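# Move two mugs from dishwasher to narrow base cabinet

## Task

Remove both ceramic mugs from the dishwasher and set each one upright or upside down inside the narrow base cabinet. Breaking a mug fails the task, whether from a drop of more than a few centimetres or a hard knock. Fully close everything in the kitchen that is open, and the dishwasher door must end latched. The task fails if the dishwasher's lower rack slams in or out, or if the robot falls over or is left leaning.

## Robot and tools

ROBOT. TidyBot++ is a single-arm robot. Its mobile base measures 0.54 m long, 0.50 m wide and 0.38 m high and runs on four powered casters. On top sits a seven-joint arm ending in a two-finger gripper. The shoulder is 0.12 m ahead of the base centre and 0.68 m above the floor. The segments are: upper arm 0.42 m, forearm 0.31 m, hand 0.31 m to the gripping point. At the start the arm is folded with the hand aimed down, reaching up to 0.08 m past the front of the base. There are two cameras. base_camera is fixed on the base and looks forward and downward; its images are 644x364. wrist_camera is a fisheye that looks along the hand; its images are 644x476.

FRAMES. All positions are in metres. The base frame has its origin on the floor beneath the base centre, with x forward, y to the left and z up. hand_pose is reported in this frame. It marks the point between the finger pads; its z axis runs out along the fingers, and the fingers close along its y axis. base_odometry uses the base frame as it stood at the scene start. It is built only from wheel rotation, so slipping shows up as travel. Heading is in radians, positive to the left, within -3.142..3.142. base_tilt is in degrees, with forward and right lean positive.

TOOLS.
move runs one action. Any combination of these keys may be given:
- base: relative offsets measured from where the base stands when the command begins, along its current axes. translate_m is in metres, forward positive, -2 to 2. strafe_m is in metres, left positive, -2 to 2. rotate_rad is in radians, counter-clockwise seen from above positive, -6.3 to 6.3.
- joints: absolute targets by name, in radians. joint_1_rad is any angle and turns the arm about vertical, positive clockwise from above, which is the opposite sign to heading. joint_2_rad (shoulder) runs -2.249 to 2.249; 0 means upright, positive leans forward. joint_3_rad is any angle. joint_4_rad (elbow) runs -2.579 to 2.579; with joint_3_rad at 3.14, negative bends the forearm forward. joint_5_rad is any angle. joint_6_rad (wrist) runs -2.099 to 2.099; negative bends the hand forward. joint_7_rad is any angle and rolls the hand; with the hand down, positive is counter-clockwise from above, and at 1.57 the fingers open toward left and right. gripper_pos runs 0 to 1: 0 is open with about 85 mm between pads, 1 is closed and squeezing at about 100-150 N per finger. The tolerance counted as done is 0.039 for joints 1-4, 0.095 for joints 5-7 and 0.03 for the gripper. Any-angle joints take the short way round, so turn them in steps of less than half a turn.
- target: one list of seven numbers for the single arm, [x, y, z, qw, qx, qy, qz]. This is an absolute hand pose in the base frame, in metres plus a quaternion. Alongside it, joints may hold only gripper_pos.
- speeds: top-speed caps for this action only. translate_m and strafe_m take 0.05-0.5 m/s; rotate_rad takes 0.1-1.57 rad/s. When translate and strafe are combined, give the cap under just one of them.
- cameras: a list drawn from base_camera, wrist_camera and all. Omitting it returns all cameras; [] returns none.
- blocking: true (the default) returns once everything has stopped moving. false returns after about 0.5 s while the motion carries on. A later move overrides only the joints or base that it names.
wait(seconds 0-10, cameras) observes without issuing commands. stop(cameras) brakes every running motion. zoom_image(camera, region [x0,y0,x1,y1] in pixels, at most 504x504) enlarges part of the most recent image. read_manual returns only licence text. finished_scene(scene) takes the current scene number and ends the scene, and nothing done in it can be revised afterwards.

RESULTS. The line move reads done, or else the worst status among the motions. base_status, joint_status and hand_status can read moving, done, off_target (at rest short of target, possibly still pushing), not_followed (withheld by the self-collision check; see the lines 'joint command not followed', 'pose unreachable' and 'cause:'), stopped, contact_stop, time_out, torque_fault or limit_stop_at_motor_heat. hand_pose is where the hand actually is; hand_target is where the commanded joint angles would place it. joint_positions gives the angles. motor_effort is a percentage of maximum torque, with the peak in brackets. on_its_own lists anything the robot did that was not commanded. pictures gives the order of the images. Also watch for ARM HIT, MOTOR HOT and OVER-TEMPERATURE FAULT. A refused call, or a stop you did not order, cancels the remaining move, wait and finished_scene calls in that same reply.

ACCURACY. Once a target reports done, the hand is usually within 3 cm. To correct it, add (desired position minus hand_pose) to the previous target. For joints, send last command + (desired - read). Nothing compensates for a held load, so the arm sags. To keep a loaded hand in place, resend hand_target rather than hand_pose, and never command a joint to its current reading while carrying something. Targets placing the hand low, forward and close to the base tend to miss or can drive the arm into the base. The arm does not avoid obstacles and keeps pushing into them.

CAUTIONS. Handle the mugs gently. Lower them slowly onto a surface and open the fingers only once the mug rests there; a lighter grip is better than full force on something still supported. Do not swing a mug or knock it against the racks or the cabinet. Move the lower rack slowly with low speeds so it never slams, and close the dishwasher door firmly enough to latch. The robot can tip if the arm catches on something 0.6 m or more above the floor while the base moves, if it reaches far out from folded over nearby furniture, or if it swings sideways while extended. Reversing away straightens a slight lean. Driving the arm into objects can cause a torque fault, which freezes the arm for 10 s. Holding loads or pressing against unreachable poses heats the motors. Open and close the dishwasher and cabinet with gradual pulls and pushes, never hard shoves. Loose objects may now and then get a brief nudge.

Each tool is called by a JSON object that holds its "op" and its "data".

## Session

{"op": "move", "data": {}}

Scene clock: 0.00 s.
base_odometry: x=+0.000 y=+0.000 heading=+0.000
base_tilt: forward=-0.7 right=-0.4
base_status: not commanded
joint_positions: joint_1_rad=-0.033 joint_2_rad=-0.348 joint_3_rad=+3.139 joint_4_rad=-2.523 joint_5_rad=-0.020 joint_6_rad=-0.889 joint_7_rad=+1.555 gripper_pos=+0.000
joint_status: not commanded
motor_effort: joint_1_rad=+1 joint_2_rad=-2 joint_3_rad=-1 joint_4_rad=+14 joint_5_rad=+0 joint_6_rad=+1 joint_7_rad=-1
hand_pose: x=+0.2580 y=+0.0110 z=+0.5885 quat_wxyz=(-0.009, +0.999, +0.004, +0.038) (m; base frame)
hand_target: x=+0.2578 y=+0.0110 z=+0.5883 quat_wxyz=(-0.009, +0.999, +0.004, +0.038) (m; base frame)
hand_status: not commanded
pictures: base_camera, wrist_camera

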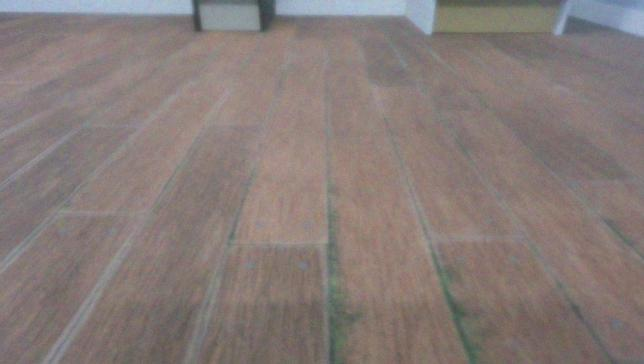

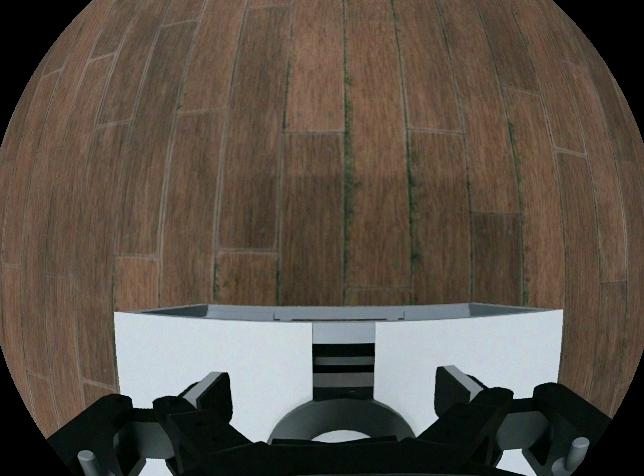

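{"op": "move", "data": {"joints": {"joint_6_rad": 0.5}}}

{"op": "move", "data": {"base": {"rotate_rad": 1.2}}}

{"op": "move", "data": {"base": {"rotate_rad": 1.2}}}

{"op": "move", "data": {"base": {"rotate_rad": 1.2}}}

{"op": "move", "data": {"base": {"rotate_rad": 1.2}}}

Scene clock: 11.13 s.
move: done
base_odometry: x=+0.000 y=+0.000 heading=+0.000
base_tilt: forward=-0.7 right=-0.4
base_status: not commanded
joint_positions: joint_1_rad=-0.033 joint_2_rad=-0.348 joint_3_rad=+3.139 joint_4_rad=-2.522 joint_5_rad=-0.020 joint_6_rad=+0.424 joint_7_rad=+1.555 gripper_pos=+0.000
joint_status: all done
motor_effort: joint_1_rad=+2(2) joint_2_rad=-6(7) joint_3_rad=-1(1) joint_4_rad=+19(19) joint_5_rad=+1(1) joint_6_rad=+9(9) joint_7_rad=+0(1)
hand_pose: x=+0.5403 y=+0.0138 z=+0.8434 quat_wxyz=(-0.019, +0.768, -0.002, +0.641) (m; base frame)
hand_target: x=+0.5435 y=+0.0135 z=+0.8662 quat_wxyz=(-0.019, +0.743, -0.002, +0.669) (m; base frame)
hand_status: not commanded
pictures: base_camera, wrist_camera
camera_calibration:
wrist_camera: T_world_to_cam=[[0.044397, -0.997623, -0.0527039, 0.0419256], [-0.149505, 0.0455269, -0.987712, 0.967576], [0.987764, 0.051731, -0.147128, -0.280299], [0, 0, 0, 1]] pos_world=[0.419665, 0.0122754, 0.916656]

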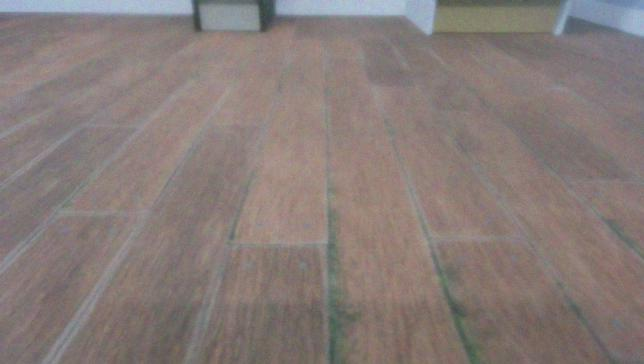

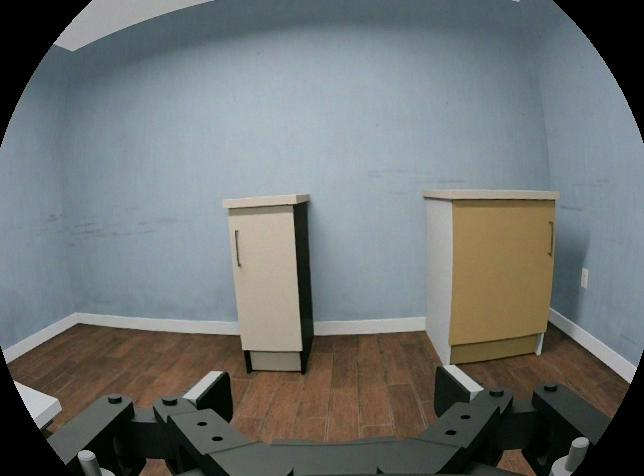

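Scene clock: 13.17 s.
move: done
base_odometry: x=+0.000 y=+0.000 heading=+1.200
base_tilt: forward=-0.6 right=-0.4
base_status: done
joint_positions: joint_1_rad=-0.033 joint_2_rad=-0.348 joint_3_rad=+3.138 joint_4_rad=-2.522 joint_5_rad=-0.020 joint_6_rad=+0.424 joint_7_rad=+1.555 gripper_pos=+0.000
joint_status: not commanded
motor_effort: joint_1_rad=+1(2) joint_2_rad=-6(8) joint_3_rad=+0(3) joint_4_rad=+19(20) joint_5_rad=+0(1) joint_6_rad=+9(9) joint_7_rad=-1(1)
hand_pose: x=+0.5403 y=+0.0144 z=+0.8436 quat_wxyz=(-0.019, +0.767, -0.001, +0.641) (m; base frame)
hand_target: x=+0.5435 y=+0.0135 z=+0.8662 quat_wxyz=(-0.019, +0.743, -0.002, +0.669) (m; base frame)
hand_status: not commanded
pictures: base_camera, wrist_camera
camera_calibration:
wrist_camera: T_world_to_cam=[[0.0456993, -0.997588, -0.0522514, 0.0414667], [-0.148949, 0.0449167, -0.987824, 0.967431], [0.987788, 0.0529257, -0.146537, -0.280891], [0, 0, 0, 1]] pos_world=[0.419664, 0.0127792, 0.916657]

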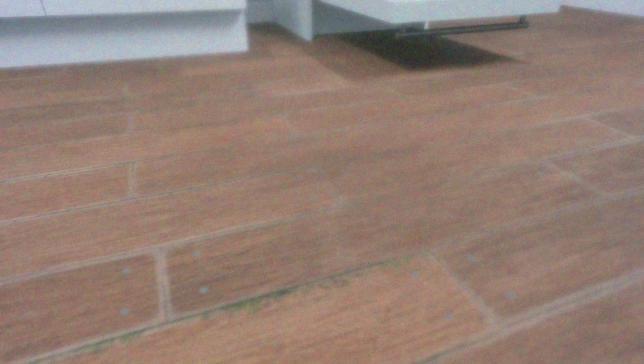

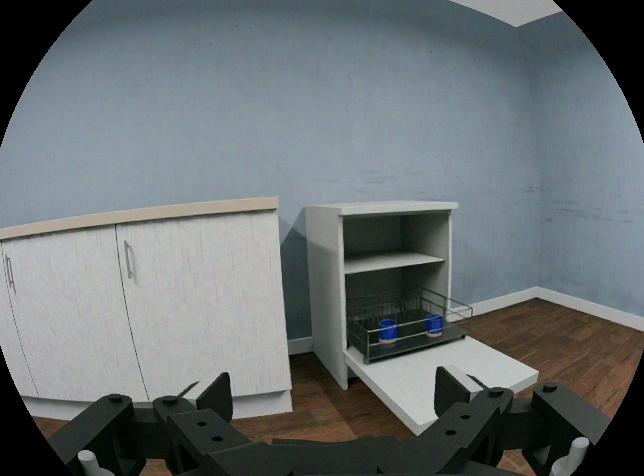

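Scene clock: 15.20 s.
move: done
base_odometry: x=+0.000 y=+0.000 heading=+2.400
base_tilt: forward=-0.7 right=-0.4
base_status: done
joint_positions: joint_1_rad=-0.033 joint_2_rad=-0.348 joint_3_rad=+3.137 joint_4_rad=-2.522 joint_5_rad=-0.020 joint_6_rad=+0.424 joint_7_rad=+1.555 gripper_pos=+0.000
joint_status: not commanded
motor_effort: joint_1_rad=+1(2) joint_2_rad=-8(8) joint_3_rad=-1(2) joint_4_rad=+19(19) joint_5_rad=+0(1) joint_6_rad=+10(10) joint_7_rad=-1(1)
hand_pose: x=+0.5403 y=+0.0147 z=+0.8436 quat_wxyz=(-0.019, +0.767, -0.001, +0.641) (m; base frame)
hand_target: x=+0.5435 y=+0.0135 z=+0.8662 quat_wxyz=(-0.019, +0.743, -0.002, +0.669) (m; base frame)
hand_status: not commanded
pictures: base_camera, wrist_camera
camera_calibration:
wrist_camera: T_world_to_cam=[[0.0463388, -0.99757, -0.0520334, 0.0412049], [-0.148866, 0.0446113, -0.987851, 0.967514], [0.987771, 0.0535218, -0.146437, -0.280977], [0, 0, 0, 1]] pos_world=[0.419662, 0.0129812, 0.916757]

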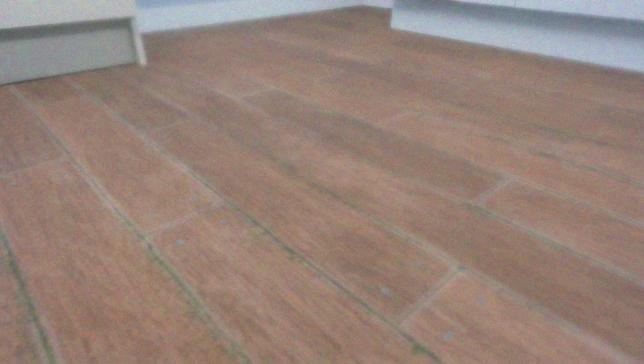

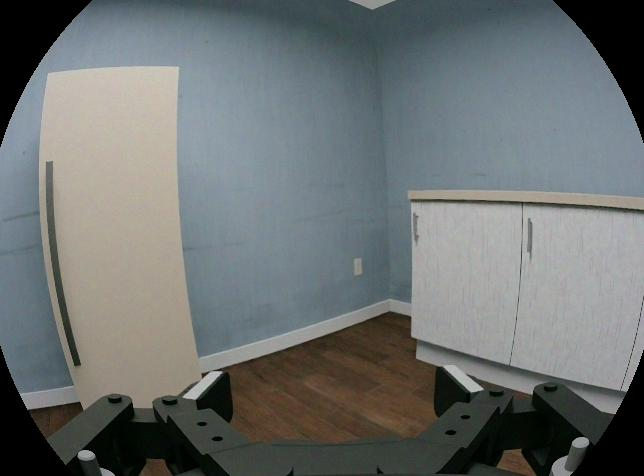

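Scene clock: 17.23 s.
move: done
base_odometry: x=+0.000 y=+0.000 heading=-2.683
base_tilt: forward=-0.7 right=-0.4
base_status: done
joint_positions: joint_1_rad=-0.033 joint_2_rad=-0.348 joint_3_rad=+3.137 joint_4_rad=-2.522 joint_5_rad=-0.020 joint_6_rad=+0.425 joint_7_rad=+1.555 gripper_pos=+0.000
joint_status: not commanded
motor_effort: joint_1_rad=+1(2) joint_2_rad=-6(8) joint_3_rad=-1(3) joint_4_rad=+19(20) joint_5_rad=+1(1) joint_6_rad=+9(9) joint_7_rad=-1(1)
hand_pose: x=+0.5403 y=+0.0148 z=+0.8436 quat_wxyz=(-0.019, +0.767, -0.001, +0.641) (m; base frame)
hand_target: x=+0.5435 y=+0.0135 z=+0.8662 quat_wxyz=(-0.019, +0.743, -0.002, +0.669) (m; base frame)
hand_status: not commanded
pictures: base_camera, wrist_camera
camera_calibration:
wrist_camera: T_world_to_cam=[[0.0466682, -0.997563, -0.051873, 0.0411246], [-0.148774, 0.0444092, -0.987874, 0.967475], [0.987769, 0.0538196, -0.146339, -0.280982], [0, 0, 0, 1]] pos_world=[0.419561, 0.0131819, 0.916757]

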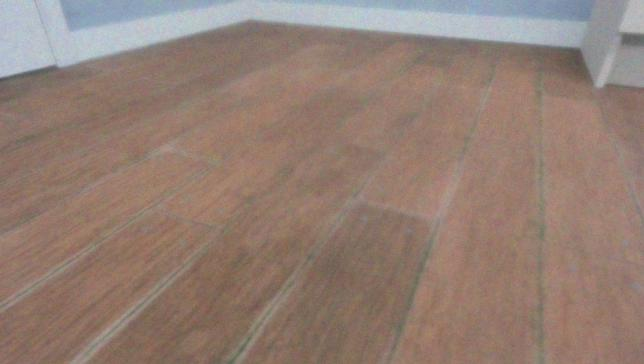

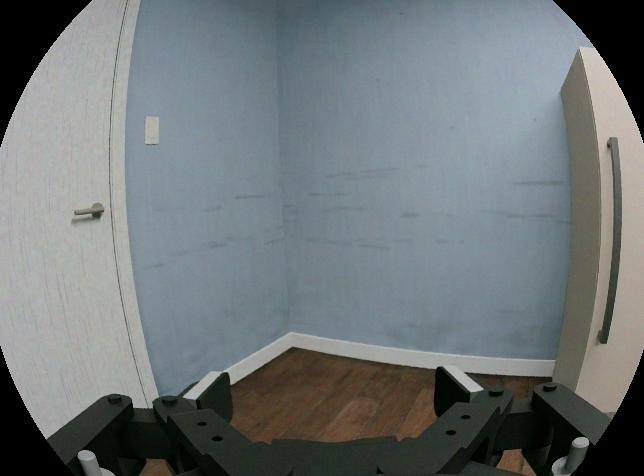

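Scene clock: 19.27 s.
move: done
base_odometry: x=+0.000 y=+0.000 heading=-1.483
base_tilt: forward=-0.7 right=-0.4
base_status: done
joint_positions: joint_1_rad=-0.033 joint_2_rad=-0.348 joint_3_rad=+3.137 joint_4_rad=-2.522 joint_5_rad=-0.020 joint_6_rad=+0.425 joint_7_rad=+1.555 gripper_pos=+0.000
joint_status: not commanded
motor_effort: joint_1_rad=+1(2) joint_2_rad=-6(8) joint_3_rad=+0(2) joint_4_rad=+18(19) joint_5_rad=+0(1) joint_6_rad=+9(9) joint_7_rad=-1(1)
hand_pose: x=+0.5403 y=+0.0149 z=+0.8436 quat_wxyz=(-0.019, +0.767, -0.001, +0.641) (m; base frame)
hand_target: x=+0.5435 y=+0.0135 z=+0.8662 quat_wxyz=(-0.019, +0.743, -0.002, +0.669) (m; base frame)
hand_status: not commanded
pictures: base_camera, wrist_camera
camera_calibration:
wrist_camera: T_world_to_cam=[[0.0468803, -0.997557, -0.0517956, 0.0409652], [-0.148778, 0.0443012, -0.987878, 0.967481], [0.987759, 0.0540181, -0.146338, -0.28098], [0, 0, 0, 1]] pos_world=[0.419561, 0.0131825, 0.916757]

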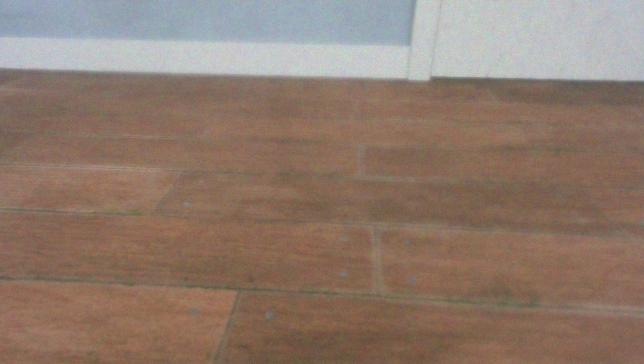

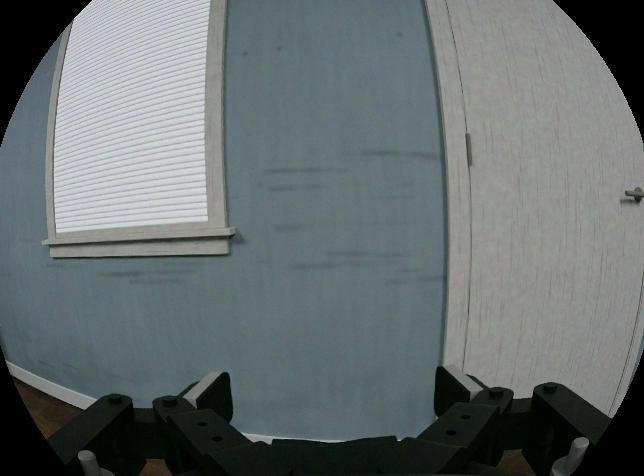

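{"op": "move", "data": {"base": {"rotate_rad": 1.483}, "cameras": []}}

{"op": "move", "data": {"base": {"translate_m": 0.95, "strafe_m": 0.47}, "joints": {"joint_1_rad":0.0,"joint_2_rad":0.846,"joint_3_rad":3.14,"joint_4_rad":-1.843,"joint_5_rad":0,"joint_6_rad":1.118,"joint_7_rad":1.57}}}

Scene clock: 65.97 s.
move: done
base_odometry: x=+0.000 y=+0.000 heading=+0.000
base_tilt: forward=-0.6 right=-0.4
base_status: done
joint_positions: joint_1_rad=-0.033 joint_2_rad=-0.348 joint_3_rad=+3.137 joint_4_rad=-2.522 joint_5_rad=-0.020 joint_6_rad=+0.425 joint_7_rad=+1.555 gripper_pos=+0.000
joint_status: not commanded
motor_effort: joint_1_rad=+1(2) joint_2_rad=-7(8) joint_3_rad=+0(3) joint_4_rad=+19(20) joint_5_rad=+1(1) joint_6_rad=+9(10) joint_7_rad=-1(1)
hand_pose: x=+0.5403 y=+0.0150 z=+0.8437 quat_wxyz=(-0.019, +0.767, -0.001, +0.641) (m; base frame)
hand_target: x=+0.5435 y=+0.0135 z=+0.8662 quat_wxyz=(-0.019, +0.743, -0.002, +0.669) (m; base frame)
hand_status: not commanded
pictures: none
No camera images: "cameras" was empty.

Scene clock: 69.27 s.
move: done
base_odometry: x=+0.950 y=+0.470 heading=+0.000
base_tilt: forward=-0.6 right=-0.4
base_status: done
joint_positions: joint_1_rad=-0.016 joint_2_rad=+0.841 joint_3_rad=+3.137 joint_4_rad=-1.857 joint_5_rad=-0.020 joint_6_rad=+1.041 joint_7_rad=+1.555 gripper_pos=+0.000
joint_status: all done
motor_effort: joint_1_rad=+1(3) joint_2_rad=-41(44) joint_3_rad=-1(3) joint_4_rad=+13(21) joint_5_rad=+1(1) joint_6_rad=+9(10) joint_7_rad=-1(2)
hand_pose: x=+0.8774 y=+0.0109 z=+0.6514 quat_wxyz=(-0.010, +0.737, -0.009, +0.676) (m; base frame)
hand_target: x=+0.8827 y=+0.0022 z=+0.6780 quat_wxyz=(-0.001, +0.707, +0.000, +0.707) (m; base frame)
hand_status: not commanded
pictures: base_camera, wrist_camera
camera_calibration:
wrist_camera: T_world_to_cam=[[0.0253497, -0.998557, -0.0473529, 0.0271732], [-0.0561079, 0.0458723, -0.99737, 0.752774], [0.998103, 0.0279399, -0.054864, -0.710202], [0, 0, 0, 1]] pos_world=[0.750403, 0.0124455, 0.713117]

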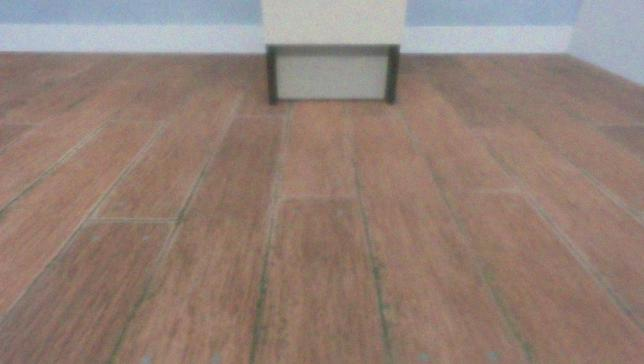

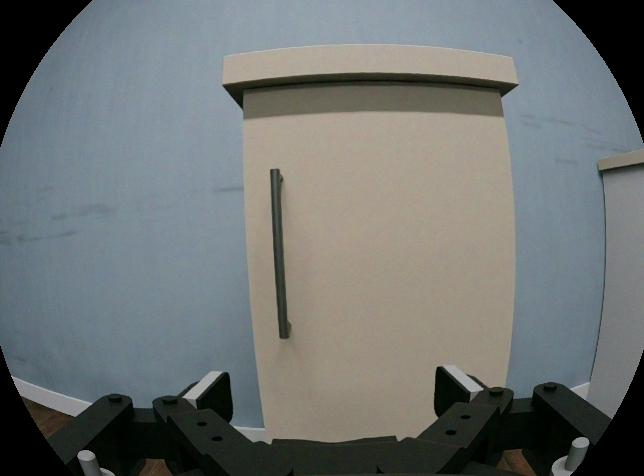

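{"op": "move", "data": {"base": {"strafe_m": 0.055}, "joints": {"joint_6_rad":1.19,"joint_2_rad":0.83}, "cameras": []}}

{"op": "move", "data": {"base": {"translate_m": 0.21}, "speeds": {"translate_m": 0.15}}}

Scene clock: 82.20 s.
move: done
base_odometry: x=+0.950 y=+0.525 heading=+0.000
base_tilt: forward=-0.6 right=-0.4
base_status: done
joint_positions: joint_1_rad=-0.007 joint_2_rad=+0.832 joint_3_rad=+3.136 joint_4_rad=-1.855 joint_5_rad=-0.020 joint_6_rad=+1.122 joint_7_rad=+1.555 gripper_pos=+0.000
joint_status: all done
motor_effort: joint_1_rad=+1(5) joint_2_rad=-39(42) joint_3_rad=-1(4) joint_4_rad=+12(14) joint_5_rad=+1(1) joint_6_rad=+9(10) joint_7_rad=-1(1)
hand_pose: x=+0.8792 y=+0.0040 z=+0.6843 quat_wxyz=(-0.008, +0.705, -0.013, +0.709) (m; base frame)
hand_target: x=+0.8815 y=+0.0021 z=+0.7126 quat_wxyz=(-0.001, +0.675, +0.000, +0.737) (m; base frame)
hand_status: not commanded
pictures: none
No camera images: "cameras" was empty.

Scene clock: 84.27 s.
move: done
base_odometry: x=+1.160 y=+0.525 heading=+0.000
base_tilt: forward=-0.6 right=-0.4
base_status: done
joint_positions: joint_1_rad=-0.007 joint_2_rad=+0.831 joint_3_rad=+3.136 joint_4_rad=-1.855 joint_5_rad=-0.020 joint_6_rad=+1.122 joint_7_rad=+1.555 gripper_pos=+0.000
joint_status: not commanded
motor_effort: joint_1_rad=+1(2) joint_2_rad=-40(42) joint_3_rad=-1(3) joint_4_rad=+12(14) joint_5_rad=+0(1) joint_6_rad=+10(10) joint_7_rad=+0(1)
hand_pose: x=+0.8794 y=+0.0040 z=+0.6852 quat_wxyz=(-0.008, +0.705, -0.013, +0.709) (m; base frame)
hand_target: x=+0.8815 y=+0.0021 z=+0.7126 quat_wxyz=(-0.001, +0.675, +0.000, +0.737) (m; base frame)
hand_status: not commanded
pictures: base_camera, wrist_camera
camera_calibration:
wrist_camera: T_world_to_cam=[[0.0199944, -0.998762, -0.0455446, 0.0253117], [0.0376409, 0.0462734, -0.998219, 0.705085], [0.999091, 0.0182444, 0.0385195, -0.774999], [0, 0, 0, 1]] pos_world=[0.747249, 0.00679317, 0.734835]

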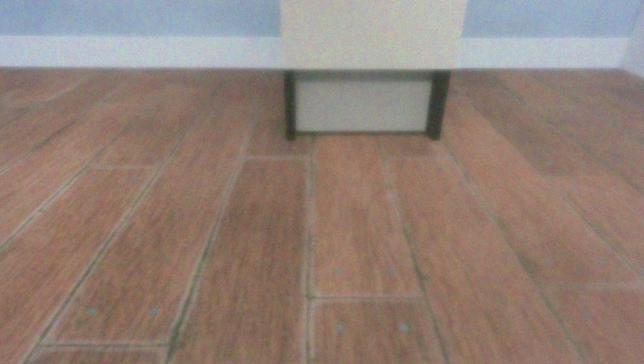

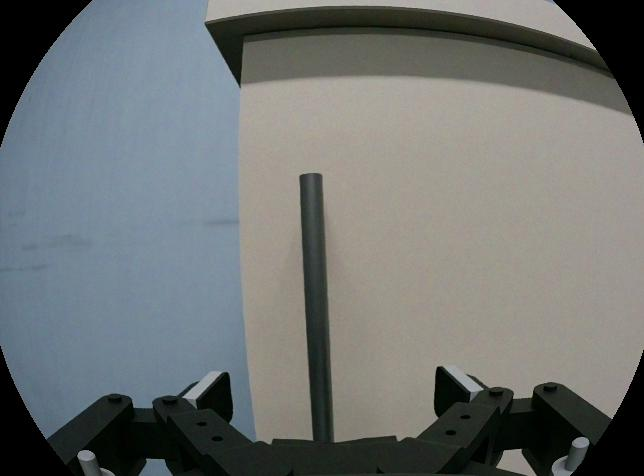

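{"op": "move", "data": {"base": {"translate_m": 0.045}, "speeds": {"translate_m": 0.06}, "cameras": ["wrist_camera"]}}

{"op": "move", "data": {"joints": {"gripper_pos": 0.85}, "cameras": ["wrist_camera"]}}

Scene clock: 95.43 s.
move: done
base_odometry: x=+1.205 y=+0.525 heading=+0.000
base_tilt: forward=-0.6 right=-0.4
base_status: done
joint_positions: joint_1_rad=-0.007 joint_2_rad=+0.830 joint_3_rad=+3.136 joint_4_rad=-1.859 joint_5_rad=-0.020 joint_6_rad=+1.126 joint_7_rad=+1.555 gripper_pos=+0.000
joint_status: not commanded
motor_effort: joint_1_rad=+1(3) joint_2_rad=-40(42) joint_3_rad=-2(3) joint_4_rad=+16(22) joint_5_rad=+1(2) joint_6_rad=+9(10) joint_7_rad=-1(1)
hand_pose: x=+0.8782 y=+0.0039 z=+0.6856 quat_wxyz=(-0.008, +0.704, -0.013, +0.710) (m; base frame)
hand_target: x=+0.8815 y=+0.0021 z=+0.7126 quat_wxyz=(-0.001, +0.675, +0.000, +0.737) (m; base frame)
hand_status: not commanded
pictures: wrist_camera
camera_calibration:
wrist_camera: T_world_to_cam=[[0.0199544, -0.998764, -0.0455255, 0.0253603], [0.0389465, 0.0462765, -0.998169, 0.704326], [0.999042, 0.0181448, 0.0398218, -0.774734], [0, 0, 0, 1]] pos_world=[0.746054, 0.00679263, 0.735042]

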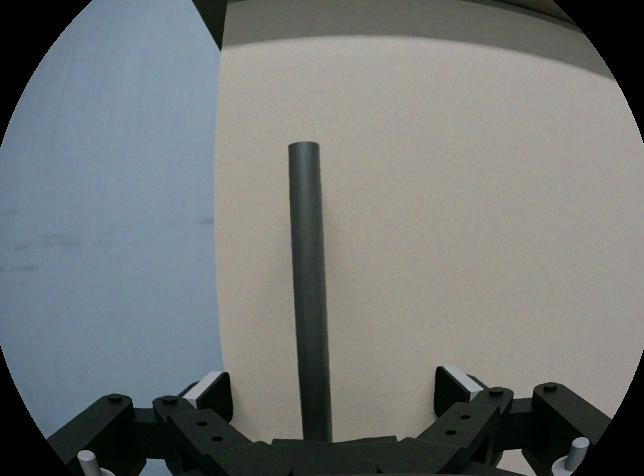

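Scene clock: 96.47 s.
move: done
base_odometry: x=+1.205 y=+0.525 heading=+0.000
base_tilt: forward=-0.6 right=-0.4
base_status: not commanded
joint_positions: joint_1_rad=-0.008 joint_2_rad=+0.818 joint_3_rad=+3.132 joint_4_rad=-1.900 joint_5_rad=-0.019 joint_6_rad=+1.137 joint_7_rad=+1.555 gripper_pos=+0.848
joint_status: all done
motor_effort: joint_1_rad=+4(7) joint_2_rad=-36(40) joint_3_rad=+2(4) joint_4_rad=+27(28) joint_5_rad=+0(5) joint_6_rad=+6(10) joint_7_rad=-1(1)
hand_pose: x=+0.8664 y=+0.0070 z=+0.6800 quat_wxyz=(-0.010, +0.710, -0.012, +0.704) (m; base frame)
hand_target: x=+0.8815 y=+0.0021 z=+0.7126 quat_wxyz=(-0.001, +0.675, +0.000, +0.737) (m; base frame)
hand_status: not commanded
pictures: wrist_camera
camera_calibration:
wrist_camera: T_world_to_cam=[[0.0240849, -0.998585, -0.047415, 0.0260086], [0.0209045, 0.0479214, -0.998632, 0.715044], [0.999491, 0.0230608, 0.0220291, -0.751119], [0, 0, 0, 1]] pos_world=[0.735163, 0.00902728, 0.731845]

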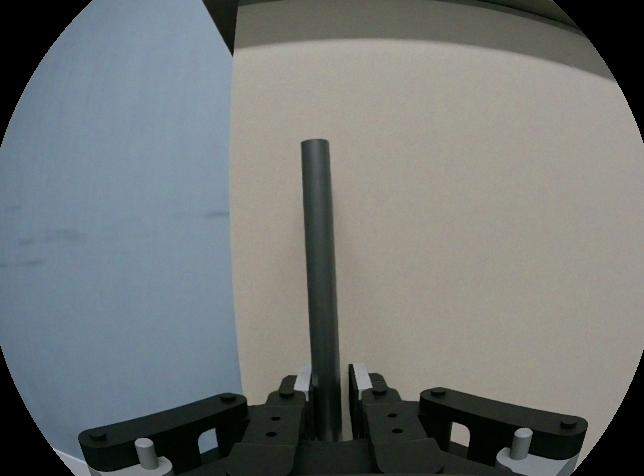

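{"op": "move", "data": {"base": {"translate_m": -0.012}, "speeds": {"translate_m": 0.06}, "cameras": []}}

{"op": "move", "data": {"joints": {"gripper_pos": 0.93}, "cameras": []}}

{"op": "move", "data": {"base": {"translate_m": -0.12, "strafe_m": -0.03}, "speeds": {"translate_m": 0.08}, "cameras": ["wrist_camera"]}}

Scene clock: 107.73 s.
move: done
base_odometry: x=+1.193 y=+0.525 heading=+0.000
base_tilt: forward=-0.6 right=-0.4
base_status: done
joint_positions: joint_1_rad=-0.008 joint_2_rad=+0.839 joint_3_rad=+3.132 joint_4_rad=-1.859 joint_5_rad=-0.019 joint_6_rad=+1.138 joint_7_rad=+1.555 gripper_pos=+0.850
joint_status: not commanded
motor_effort: joint_1_rad=+5(5) joint_2_rad=-41(43) joint_3_rad=+1(2) joint_4_rad=+17(25) joint_5_rad=-2(2) joint_6_rad=+10(12) joint_7_rad=-1(1)
hand_pose: x=+0.8780 y=+0.0070 z=+0.6826 quat_wxyz=(-0.010, +0.703, -0.012, +0.711) (m; base frame)
hand_target: x=+0.8815 y=+0.0021 z=+0.7126 quat_wxyz=(-0.001, +0.675, +0.000, +0.737) (m; base frame)
hand_status: not commanded
pictures: none
No camera images: "cameras" was empty.

Scene clock: 108.23 s.
move: done
base_odometry: x=+1.193 y=+0.525 heading=+0.000
base_tilt: forward=-0.6 right=-0.4
base_status: not commanded
joint_positions: joint_1_rad=-0.011 joint_2_rad=+0.838 joint_3_rad=+3.132 joint_4_rad=-1.859 joint_5_rad=-0.019 joint_6_rad=+1.138 joint_7_rad=+1.555 gripper_pos=+0.911
joint_status: all done
motor_effort: joint_1_rad=+4(7) joint_2_rad=-41(42) joint_3_rad=+0(3) joint_4_rad=+17(19) joint_5_rad=-1(3) joint_6_rad=+10(11) joint_7_rad=-1(2)
hand_pose: x=+0.8779 y=+0.0090 z=+0.6825 quat_wxyz=(-0.011, +0.703, -0.011, +0.711) (m; base frame)
hand_target: x=+0.8815 y=+0.0021 z=+0.7126 quat_wxyz=(-0.001, +0.675, +0.000, +0.737) (m; base frame)
hand_status: not commanded
pictures: none
No camera images: "cameras" was empty.

Scene clock: 110.33 s.
move: done
base_odometry: x=+1.073 y=+0.495 heading=+0.000
base_tilt: forward=-0.6 right=-0.4
base_status: done
joint_positions: joint_1_rad=+0.003 joint_2_rad=+0.852 joint_3_rad=+3.143 joint_4_rad=-1.836 joint_5_rad=-0.019 joint_6_rad=+1.138 joint_7_rad=+1.555 gripper_pos=+0.911
joint_status: not commanded
motor_effort: joint_1_rad=+0(5) joint_2_rad=-45(48) joint_3_rad=-3(5) joint_4_rad=+13(17) joint_5_rad=+0(2) joint_6_rad=+13(14) joint_7_rad=-1(2)
hand_pose: x=+0.8846 y=-0.0072 z=+0.6830 quat_wxyz=(-0.001, +0.699, -0.015, +0.714) (m; base frame)
hand_target: x=+0.8815 y=+0.0021 z=+0.7126 quat_wxyz=(-0.001, +0.675, +0.000, +0.737) (m; base frame)
hand_status: not commanded
pictures: wrist_camera
camera_calibration:
wrist_camera: T_world_to_cam=[[0.00655628, -0.999201, -0.0394256, 0.0216677], [0.0523616, 0.0397154, -0.997838, 0.689837], [0.998607, 0.00447772, 0.0525802, -0.789215], [0, 0, 0, 1]] pos_world=[0.751853, -0.00221289, 0.730697]

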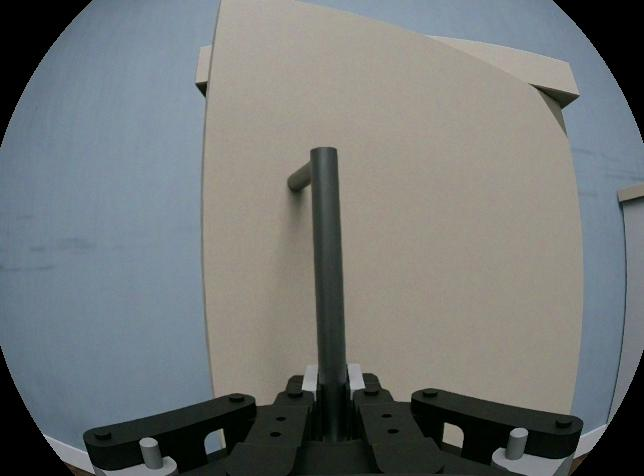

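{"op": "move", "data": {"base": {"translate_m": -0.06, "strafe_m": -0.06}, "speeds": {"translate_m": 0.08}, "cameras": ["wrist_camera"]}}

{"op": "move", "data": {"joints": {"gripper_pos": 0.6}, "cameras": ["wrist_camera"]}}

{"op": "move", "data": {"base": {"translate_m": -0.1}, "speeds": {"translate_m": 0.1}}}

Scene clock: 124.87 s.
move: done
base_odometry: x=+1.013 y=+0.435 heading=+0.000
base_tilt: forward=-0.6 right=-0.4
base_status: done
joint_positions: joint_1_rad=-0.005 joint_2_rad=+0.850 joint_3_rad=+3.139 joint_4_rad=-1.839 joint_5_rad=-0.019 joint_6_rad=+1.138 joint_7_rad=+1.555 gripper_pos=+0.911
joint_status: not commanded
motor_effort: joint_1_rad=+2(6) joint_2_rad=-44(47) joint_3_rad=-1(2) joint_4_rad=+15(16) joint_5_rad=-1(3) joint_6_rad=+12(14) joint_7_rad=-2(2)
hand_pose: x=+0.8837 y=+0.0012 z=+0.6830 quat_wxyz=(-0.006, +0.700, -0.013, +0.714) (m; base frame)
hand_target: x=+0.8815 y=+0.0021 z=+0.7126 quat_wxyz=(-0.001, +0.675, +0.000, +0.737) (m; base frame)
hand_status: not commanded
pictures: wrist_camera
camera_calibration:
wrist_camera: T_world_to_cam=[[0.0175871, -0.998948, -0.0423611, 0.0224143], [0.050395, 0.0431995, -0.997795, 0.691243], [0.998575, 0.0154135, 0.0511017, -0.787262], [0, 0, 0, 1]] pos_world=[0.750911, 0.00466383, 0.730898]

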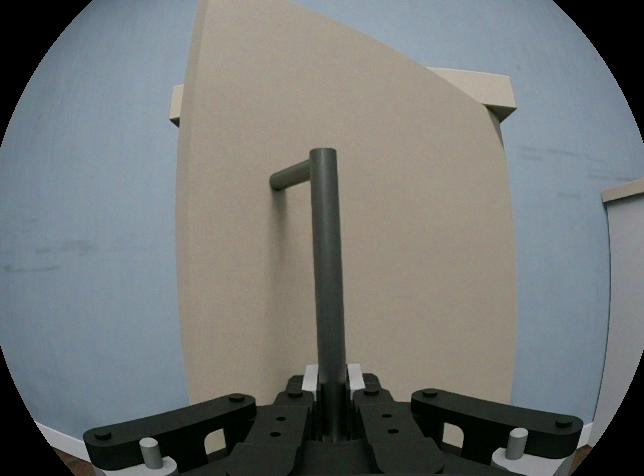

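Scene clock: 125.60 s.
move: done
base_odometry: x=+1.013 y=+0.435 heading=+0.000
base_tilt: forward=-0.6 right=-0.4
base_status: not commanded
joint_positions: joint_1_rad=-0.004 joint_2_rad=+0.835 joint_3_rad=+3.139 joint_4_rad=-1.839 joint_5_rad=-0.019 joint_6_rad=+1.138 joint_7_rad=+1.555 gripper_pos=+0.600
joint_status: all done
motor_effort: joint_1_rad=+1(2) joint_2_rad=-40(44) joint_3_rad=-1(2) joint_4_rad=+13(15) joint_5_rad=+1(2) joint_6_rad=+9(12) joint_7_rad=-1(1)
hand_pose: x=+0.8835 y=+0.0002 z=+0.6945 quat_wxyz=(-0.005, +0.695, -0.013, +0.719) (m; base frame)
hand_target: x=+0.8815 y=+0.0021 z=+0.7126 quat_wxyz=(-0.001, +0.675, +0.000, +0.737) (m; base frame)
hand_status: not commanded
pictures: wrist_camera
camera_calibration:
wrist_camera: T_world_to_cam=[[0.0168123, -0.998976, -0.0420022, 0.0222429], [0.0654511, 0.0430176, -0.996928, 0.688956], [0.997714, 0.0140115, 0.0661073, -0.797366], [0, 0, 0, 1]] pos_world=[0.750076, 0.00375518, 0.740486]

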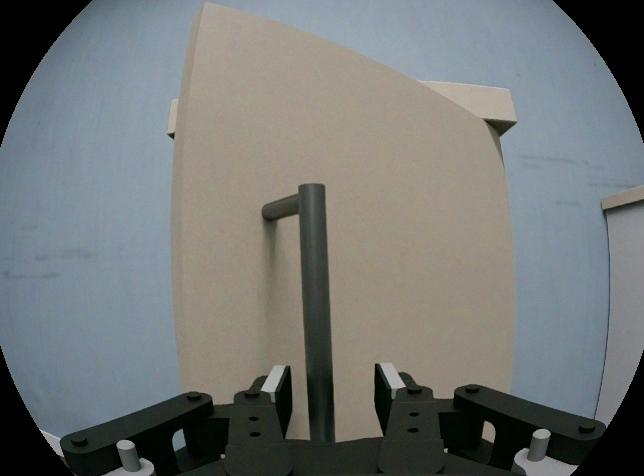

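Scene clock: 127.17 s.
move: done
base_odometry: x=+0.912 y=+0.435 heading=+0.000
base_tilt: forward=-0.7 right=-0.4
base_status: done
joint_positions: joint_1_rad=-0.004 joint_2_rad=+0.834 joint_3_rad=+3.139 joint_4_rad=-1.839 joint_5_rad=-0.019 joint_6_rad=+1.138 joint_7_rad=+1.555 gripper_pos=+0.600
joint_status: not commanded
motor_effort: joint_1_rad=+1(2) joint_2_rad=-40(42) joint_3_rad=-1(2) joint_4_rad=+12(14) joint_5_rad=+1(1) joint_6_rad=+9(10) joint_7_rad=+0(1)
hand_pose: x=+0.8835 y=+0.0002 z=+0.6952 quat_wxyz=(-0.005, +0.694, -0.013, +0.720) (m; base frame)
hand_target: x=+0.8815 y=+0.0021 z=+0.7126 quat_wxyz=(-0.001, +0.675, +0.000, +0.737) (m; base frame)
hand_status: not commanded
pictures: base_camera, wrist_camera
camera_calibration:
wrist_camera: T_world_to_cam=[[0.0168579, -0.998972, -0.0420829, 0.0222901], [0.0663524, 0.0431138, -0.996864, 0.688736], [0.997654, 0.0140127, 0.067011, -0.798027], [0, 0, 0, 1]] pos_world=[0.75008, 0.00375561, 0.740991]

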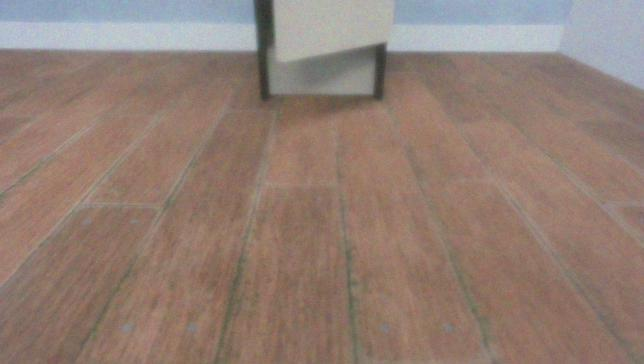

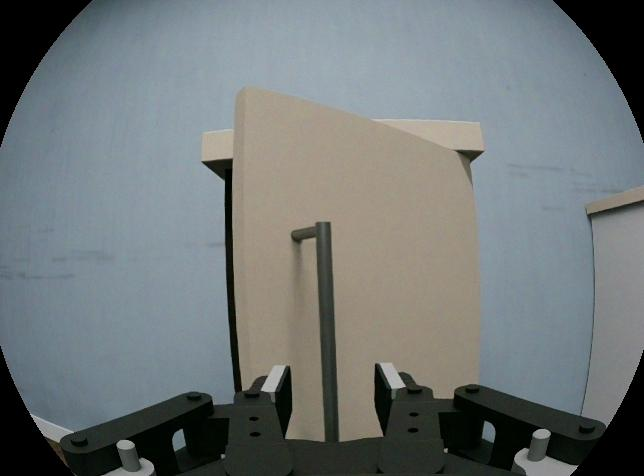

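{"op": "move", "data": {"base": {"strafe_m": 0.23}, "joints": {"gripper_pos": 1}, "cameras": []}}

{"op": "move", "data": {"base": {"translate_m": 0.22}, "speeds": {"translate_m": 0.2}, "cameras": ["wrist_camera"]}}

{"op": "move", "data": {"base": {"strafe_m": -0.25}, "speeds": {"strafe_m": 0.1}, "cameras": ["wrist_camera"]}}

Scene clock: 141.67 s.
move: done
base_odometry: x=+0.912 y=+0.665 heading=+0.000
base_tilt: forward=-0.6 right=-0.4
base_status: done
joint_positions: joint_1_rad=-0.007 joint_2_rad=+0.834 joint_3_rad=+3.137 joint_4_rad=-1.839 joint_5_rad=-0.019 joint_6_rad=+1.138 joint_7_rad=+1.555 gripper_pos=+0.999
joint_status: all done
motor_effort: joint_1_rad=+1(5) joint_2_rad=-41(41) joint_3_rad=-1(4) joint_4_rad=+13(13) joint_5_rad=+1(1) joint_6_rad=+9(10) joint_7_rad=-1(1)
hand_pose: x=+0.8835 y=+0.0038 z=+0.6953 quat_wxyz=(-0.007, +0.694, -0.012, +0.719) (m; base frame)
hand_target: x=+0.8815 y=+0.0021 z=+0.7126 quat_wxyz=(-0.001, +0.675, +0.000, +0.737) (m; base frame)
hand_status: not commanded
pictures: none
No camera images: "cameras" was empty.

Scene clock: 143.53 s.
move: done
base_odometry: x=+1.132 y=+0.665 heading=+0.001
base_tilt: forward=-0.6 right=-0.4
base_status: done
joint_positions: joint_1_rad=-0.007 joint_2_rad=+0.833 joint_3_rad=+3.137 joint_4_rad=-1.839 joint_5_rad=-0.019 joint_6_rad=+1.138 joint_7_rad=+1.555 gripper_pos=+0.999
joint_status: not commanded
motor_effort: joint_1_rad=+1(2) joint_2_rad=-40(42) joint_3_rad=-1(3) joint_4_rad=+13(14) joint_5_rad=+0(1) joint_6_rad=+9(10) joint_7_rad=-1(1)
hand_pose: x=+0.8835 y=+0.0038 z=+0.6957 quat_wxyz=(-0.007, +0.694, -0.012, +0.720) (m; base frame)
hand_target: x=+0.8815 y=+0.0021 z=+0.7126 quat_wxyz=(-0.001, +0.675, +0.000, +0.737) (m; base frame)
hand_status: not commanded
pictures: wrist_camera
camera_calibration:
wrist_camera: T_world_to_cam=[[0.0215934, -0.998828, -0.0433156, 0.0226003], [0.0668361, 0.044671, -0.996763, 0.688576], [0.99753, 0.0186285, 0.0677224, -0.798449], [0, 0, 0, 1]] pos_world=[0.749967, 0.00668828, 0.741399]

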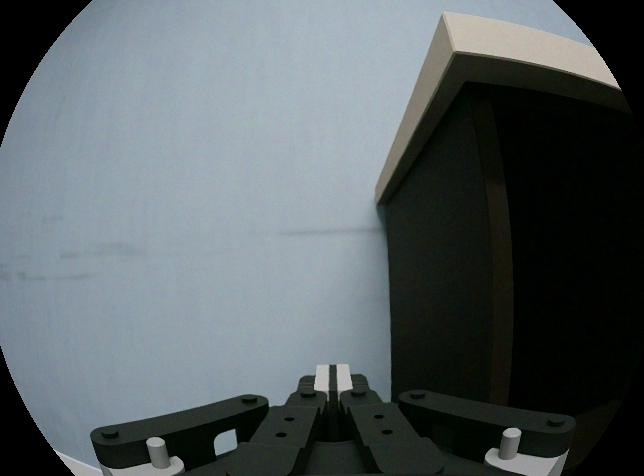

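Scene clock: 146.60 s.
move: done
base_odometry: x=+1.133 y=+0.415 heading=+0.001
base_tilt: forward=-0.6 right=-0.4
base_status: done
joint_positions: joint_1_rad=-0.106 joint_2_rad=+0.827 joint_3_rad=+3.083 joint_4_rad=-1.853 joint_5_rad=+0.004 joint_6_rad=+1.142 joint_7_rad=+1.555 gripper_pos=+0.999
joint_status: not commanded
motor_effort: joint_1_rad=+19(22) joint_2_rad=-37(41) joint_3_rad=+8(10) joint_4_rad=+18(21) joint_5_rad=-7(8) joint_6_rad=+6(10) joint_7_rad=-4(5)
hand_pose: x=+0.8711 y=+0.1118 z=+0.6966 quat_wxyz=(-0.073, +0.694, +0.032, +0.715) (m; base frame)
hand_target: x=+0.8815 y=+0.0021 z=+0.7126 quat_wxyz=(-0.001, +0.675, +0.000, +0.737) (m; base frame)
hand_status: not commanded
pictures: wrist_camera
camera_calibration:
wrist_camera: T_world_to_cam=[[0.175577, -0.981792, -0.0725018, 0.0150769], [0.0526658, 0.0829077, -0.995165, 0.692394], [0.983056, 0.170909, 0.0662636, -0.791485], [0, 0, 0, 1]] pos_world=[0.738962, 0.0926699, 0.742586]

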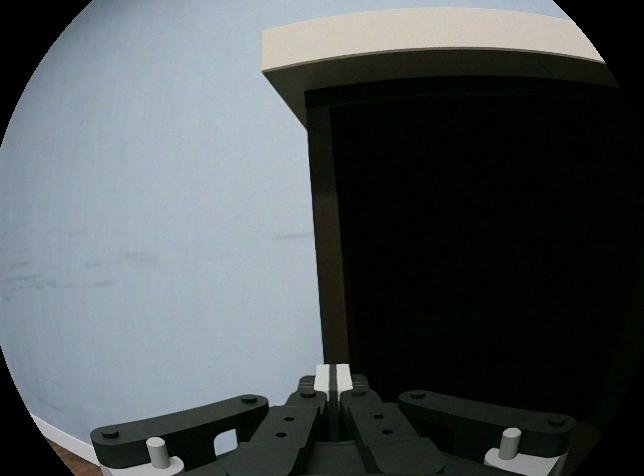

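{"op": "move", "data": {"base": {"strafe_m": -0.1}, "speeds": {"strafe_m": 0.1}, "cameras": ["wrist_camera","base_camera"]}}

Scene clock: 152.90 s.
move: done
base_odometry: x=+1.133 y=+0.316 heading=+0.001
base_tilt: forward=-0.7 right=-0.4
base_status: done
joint_positions: joint_1_rad=-0.193 joint_2_rad=+0.818 joint_3_rad=+3.035 joint_4_rad=-1.877 joint_5_rad=+0.047 joint_6_rad=+1.142 joint_7_rad=+1.555 gripper_pos=+0.999
joint_status: not commanded
motor_effort: joint_1_rad=+35(37) joint_2_rad=-36(39) joint_3_rad=+17(19) joint_4_rad=+23(23) joint_5_rad=-14(15) joint_6_rad=+6(7) joint_7_rad=-6(7)
hand_pose: x=+0.8419 y=+0.2111 z=+0.6957 quat_wxyz=(-0.135, +0.694, +0.081, +0.703) (m; base frame)
hand_target: x=+0.8815 y=+0.0021 z=+0.7126 quat_wxyz=(-0.001, +0.675, +0.000, +0.737) (m; base frame)
hand_status: not commanded
pictures: base_camera, wrist_camera
camera_calibration:
wrist_camera: T_world_to_cam=[[0.328243, -0.940355, -0.0893847, -0.00794026], [0.0244352, 0.103049, -0.994376, 0.70375], [0.944277, 0.324212, 0.0568029, -0.772919], [0, 0, 0, 1]] pos_world=[0.71526, 0.170602, 0.742986]

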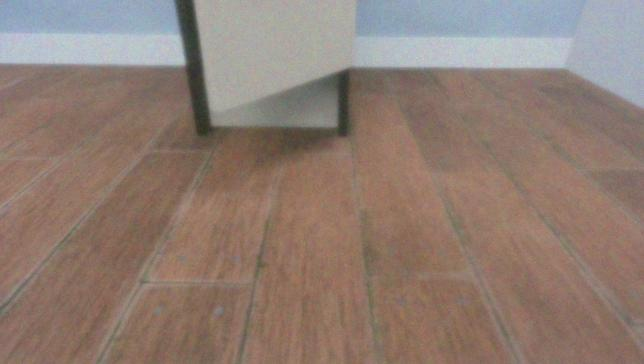

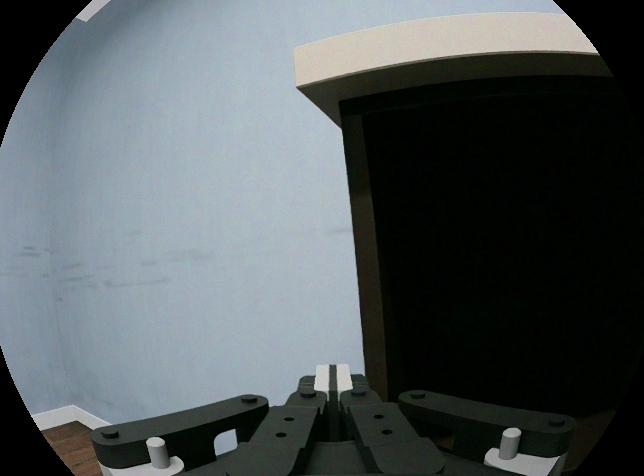

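{"op": "move", "data": {"joints": {"joint_1_rad":0.15}, "cameras": ["wrist_camera","base_camera"]}}

Scene clock: 180.13 s.
move: off_target
base_odometry: x=+1.133 y=+0.316 heading=+0.002
base_tilt: forward=-0.7 right=-0.4
base_status: not commanded
joint_positions: joint_1_rad=-0.145 joint_2_rad=+0.809 joint_3_rad=+2.997 joint_4_rad=-1.906 joint_5_rad=+0.081 joint_6_rad=+1.146 joint_7_rad=+1.566 gripper_pos=+0.999
joint_status: joint_1_rad off_target (ended at -0.145, target +0.150)
motor_effort: joint_1_rad=+48(48) joint_2_rad=-34(36) joint_3_rad=+25(26) joint_4_rad=+28(29) joint_5_rad=-20(20) joint_6_rad=+4(6) joint_7_rad=-9(10)
hand_pose: x=+0.8348 y=+0.2028 z=+0.6939 quat_wxyz=(-0.139, +0.697, +0.085, +0.698) (m; base frame)
hand_target: x=+0.8733 y=-0.1118 z=+0.7126 quat_wxyz=(+0.054, +0.673, -0.051, +0.735) (m; base frame)
hand_status: not commanded
pictures: base_camera, wrist_camera
camera_calibration:
wrist_camera: T_world_to_cam=[[0.337636, -0.936809, -0.0916028, -0.0205084], [0.0128259, 0.101887, -0.994713, 0.713204], [0.941189, 0.334676, 0.0464163, -0.75573], [0, 0, 0, 1]] pos_world=[0.709062, 0.161046, 0.742633]

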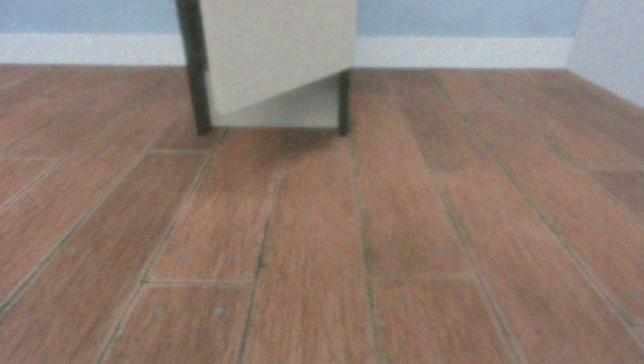

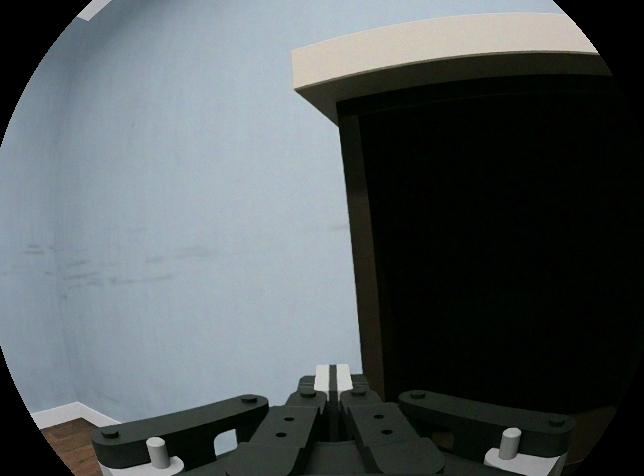

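{"op": "move", "data": {"joints": {"joint_1_rad":-0.145}, "cameras": []}}

{"op": "move", "data": {"base": {"strafe_m": 0.3}, "speeds": {"strafe_m": 0.15}, "cameras": []}}

{"op": "move", "data": {"base": {"translate_m": -0.3}, "joints": {"joint_1_rad":0,"joint_2_rad":0.82,"joint_3_rad":3.14,"joint_4_rad":-1.843,"joint_5_rad":0,"joint_6_rad":1.19,"joint_7_rad":1.57,"gripper_pos":0}}}

Scene clock: 188.37 s.
move: off_target
base_odometry: x=+1.133 y=+0.316 heading=+0.001
base_tilt: forward=-0.6 right=-0.4
base_status: not commanded
joint_positions: joint_1_rad=-0.212 joint_2_rad=+0.814 joint_3_rad=+3.083 joint_4_rad=-1.888 joint_5_rad=+0.077 joint_6_rad=+1.146 joint_7_rad=+1.566 gripper_pos=+0.999
joint_status: joint_1_rad off_target (ended at -0.212, target -0.145)
motor_effort: joint_1_rad=+16(49) joint_2_rad=-38(40) joint_3_rad=+6(26) joint_4_rad=+18(29) joint_5_rad=-6(21) joint_6_rad=+8(8) joint_7_rad=-3(9)
hand_pose: x=+0.8391 y=+0.2093 z=+0.6923 quat_wxyz=(-0.120, +0.693, +0.107, +0.703) (m; base frame)
hand_target: x=+0.8732 y=+0.1123 z=+0.7126 quat_wxyz=(-0.055, +0.674, +0.049, +0.735) (m; base frame)
hand_status: not commanded
pictures: none
No camera images: "cameras" was empty.

Scene clock: 191.07 s.
move: done
base_odometry: x=+1.132 y=+0.616 heading=+0.001
base_tilt: forward=-0.6 right=-0.4
base_status: done
joint_positions: joint_1_rad=-0.150 joint_2_rad=+0.821 joint_3_rad=+3.136 joint_4_rad=-1.859 joint_5_rad=+0.046 joint_6_rad=+1.146 joint_7_rad=+1.566 gripper_pos=+0.999
joint_status: not commanded
on_its_own: joint_1_rad moved +0.063 to your old target -0.145
motor_effort: joint_1_rad=+1(16) joint_2_rad=-39(41) joint_3_rad=-2(6) joint_4_rad=+13(18) joint_5_rad=+0(6) joint_6_rad=+9(10) joint_7_rad=-1(3)
hand_pose: x=+0.8665 y=+0.1300 z=+0.6989 quat_wxyz=(-0.066, +0.690, +0.071, +0.717) (m; base frame)
hand_target: x=+0.8732 y=+0.1123 z=+0.7126 quat_wxyz=(-0.055, +0.674, +0.049, +0.735) (m; base frame)
hand_status: not commanded
pictures: none
No camera images: "cameras" was empty.

Scene clock: 193.00 s.
move: done
base_odometry: x=+0.832 y=+0.615 heading=+0.001
base_tilt: forward=-0.6 right=-0.4
base_status: done
joint_positions: joint_1_rad=+0.001 joint_2_rad=+0.821 joint_3_rad=+3.141 joint_4_rad=-1.857 joint_5_rad=+0.044 joint_6_rad=+1.146 joint_7_rad=+1.566 gripper_pos=+0.000
joint_status: all done
motor_effort: joint_1_rad=+1(4) joint_2_rad=-40(44) joint_3_rad=-1(4) joint_4_rad=+13(14) joint_5_rad=+0(1) joint_6_rad=+9(11) joint_7_rad=-1(2)
hand_pose: x=+0.8782 y=+0.0133 z=+0.6997 quat_wxyz=(-0.009, +0.693, +0.019, +0.721) (m; base frame)
hand_target: x=+0.8812 y=+0.0021 z=+0.7202 quat_wxyz=(-0.001, +0.672, +0.000, +0.741) (m; base frame)
hand_status: not commanded
pictures: base_camera, wrist_camera
camera_calibration:
wrist_camera: T_world_to_cam=[[0.0663776, -0.997794, -0.00145019, -0.0362883], [0.0694366, 0.00606909, -0.997568, 0.691299], [0.995376, 0.0661154, 0.0696862, -0.793797], [0, 0, 0, 1]] pos_world=[0.744533, 0.0120784, 0.744882]

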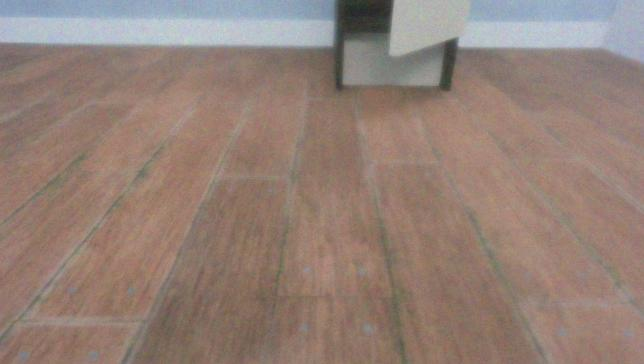

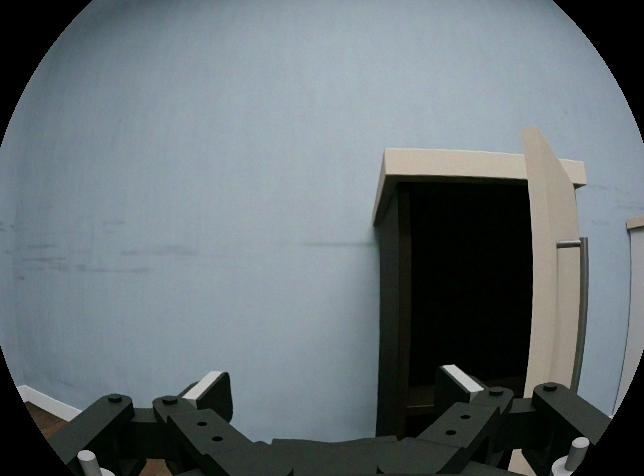

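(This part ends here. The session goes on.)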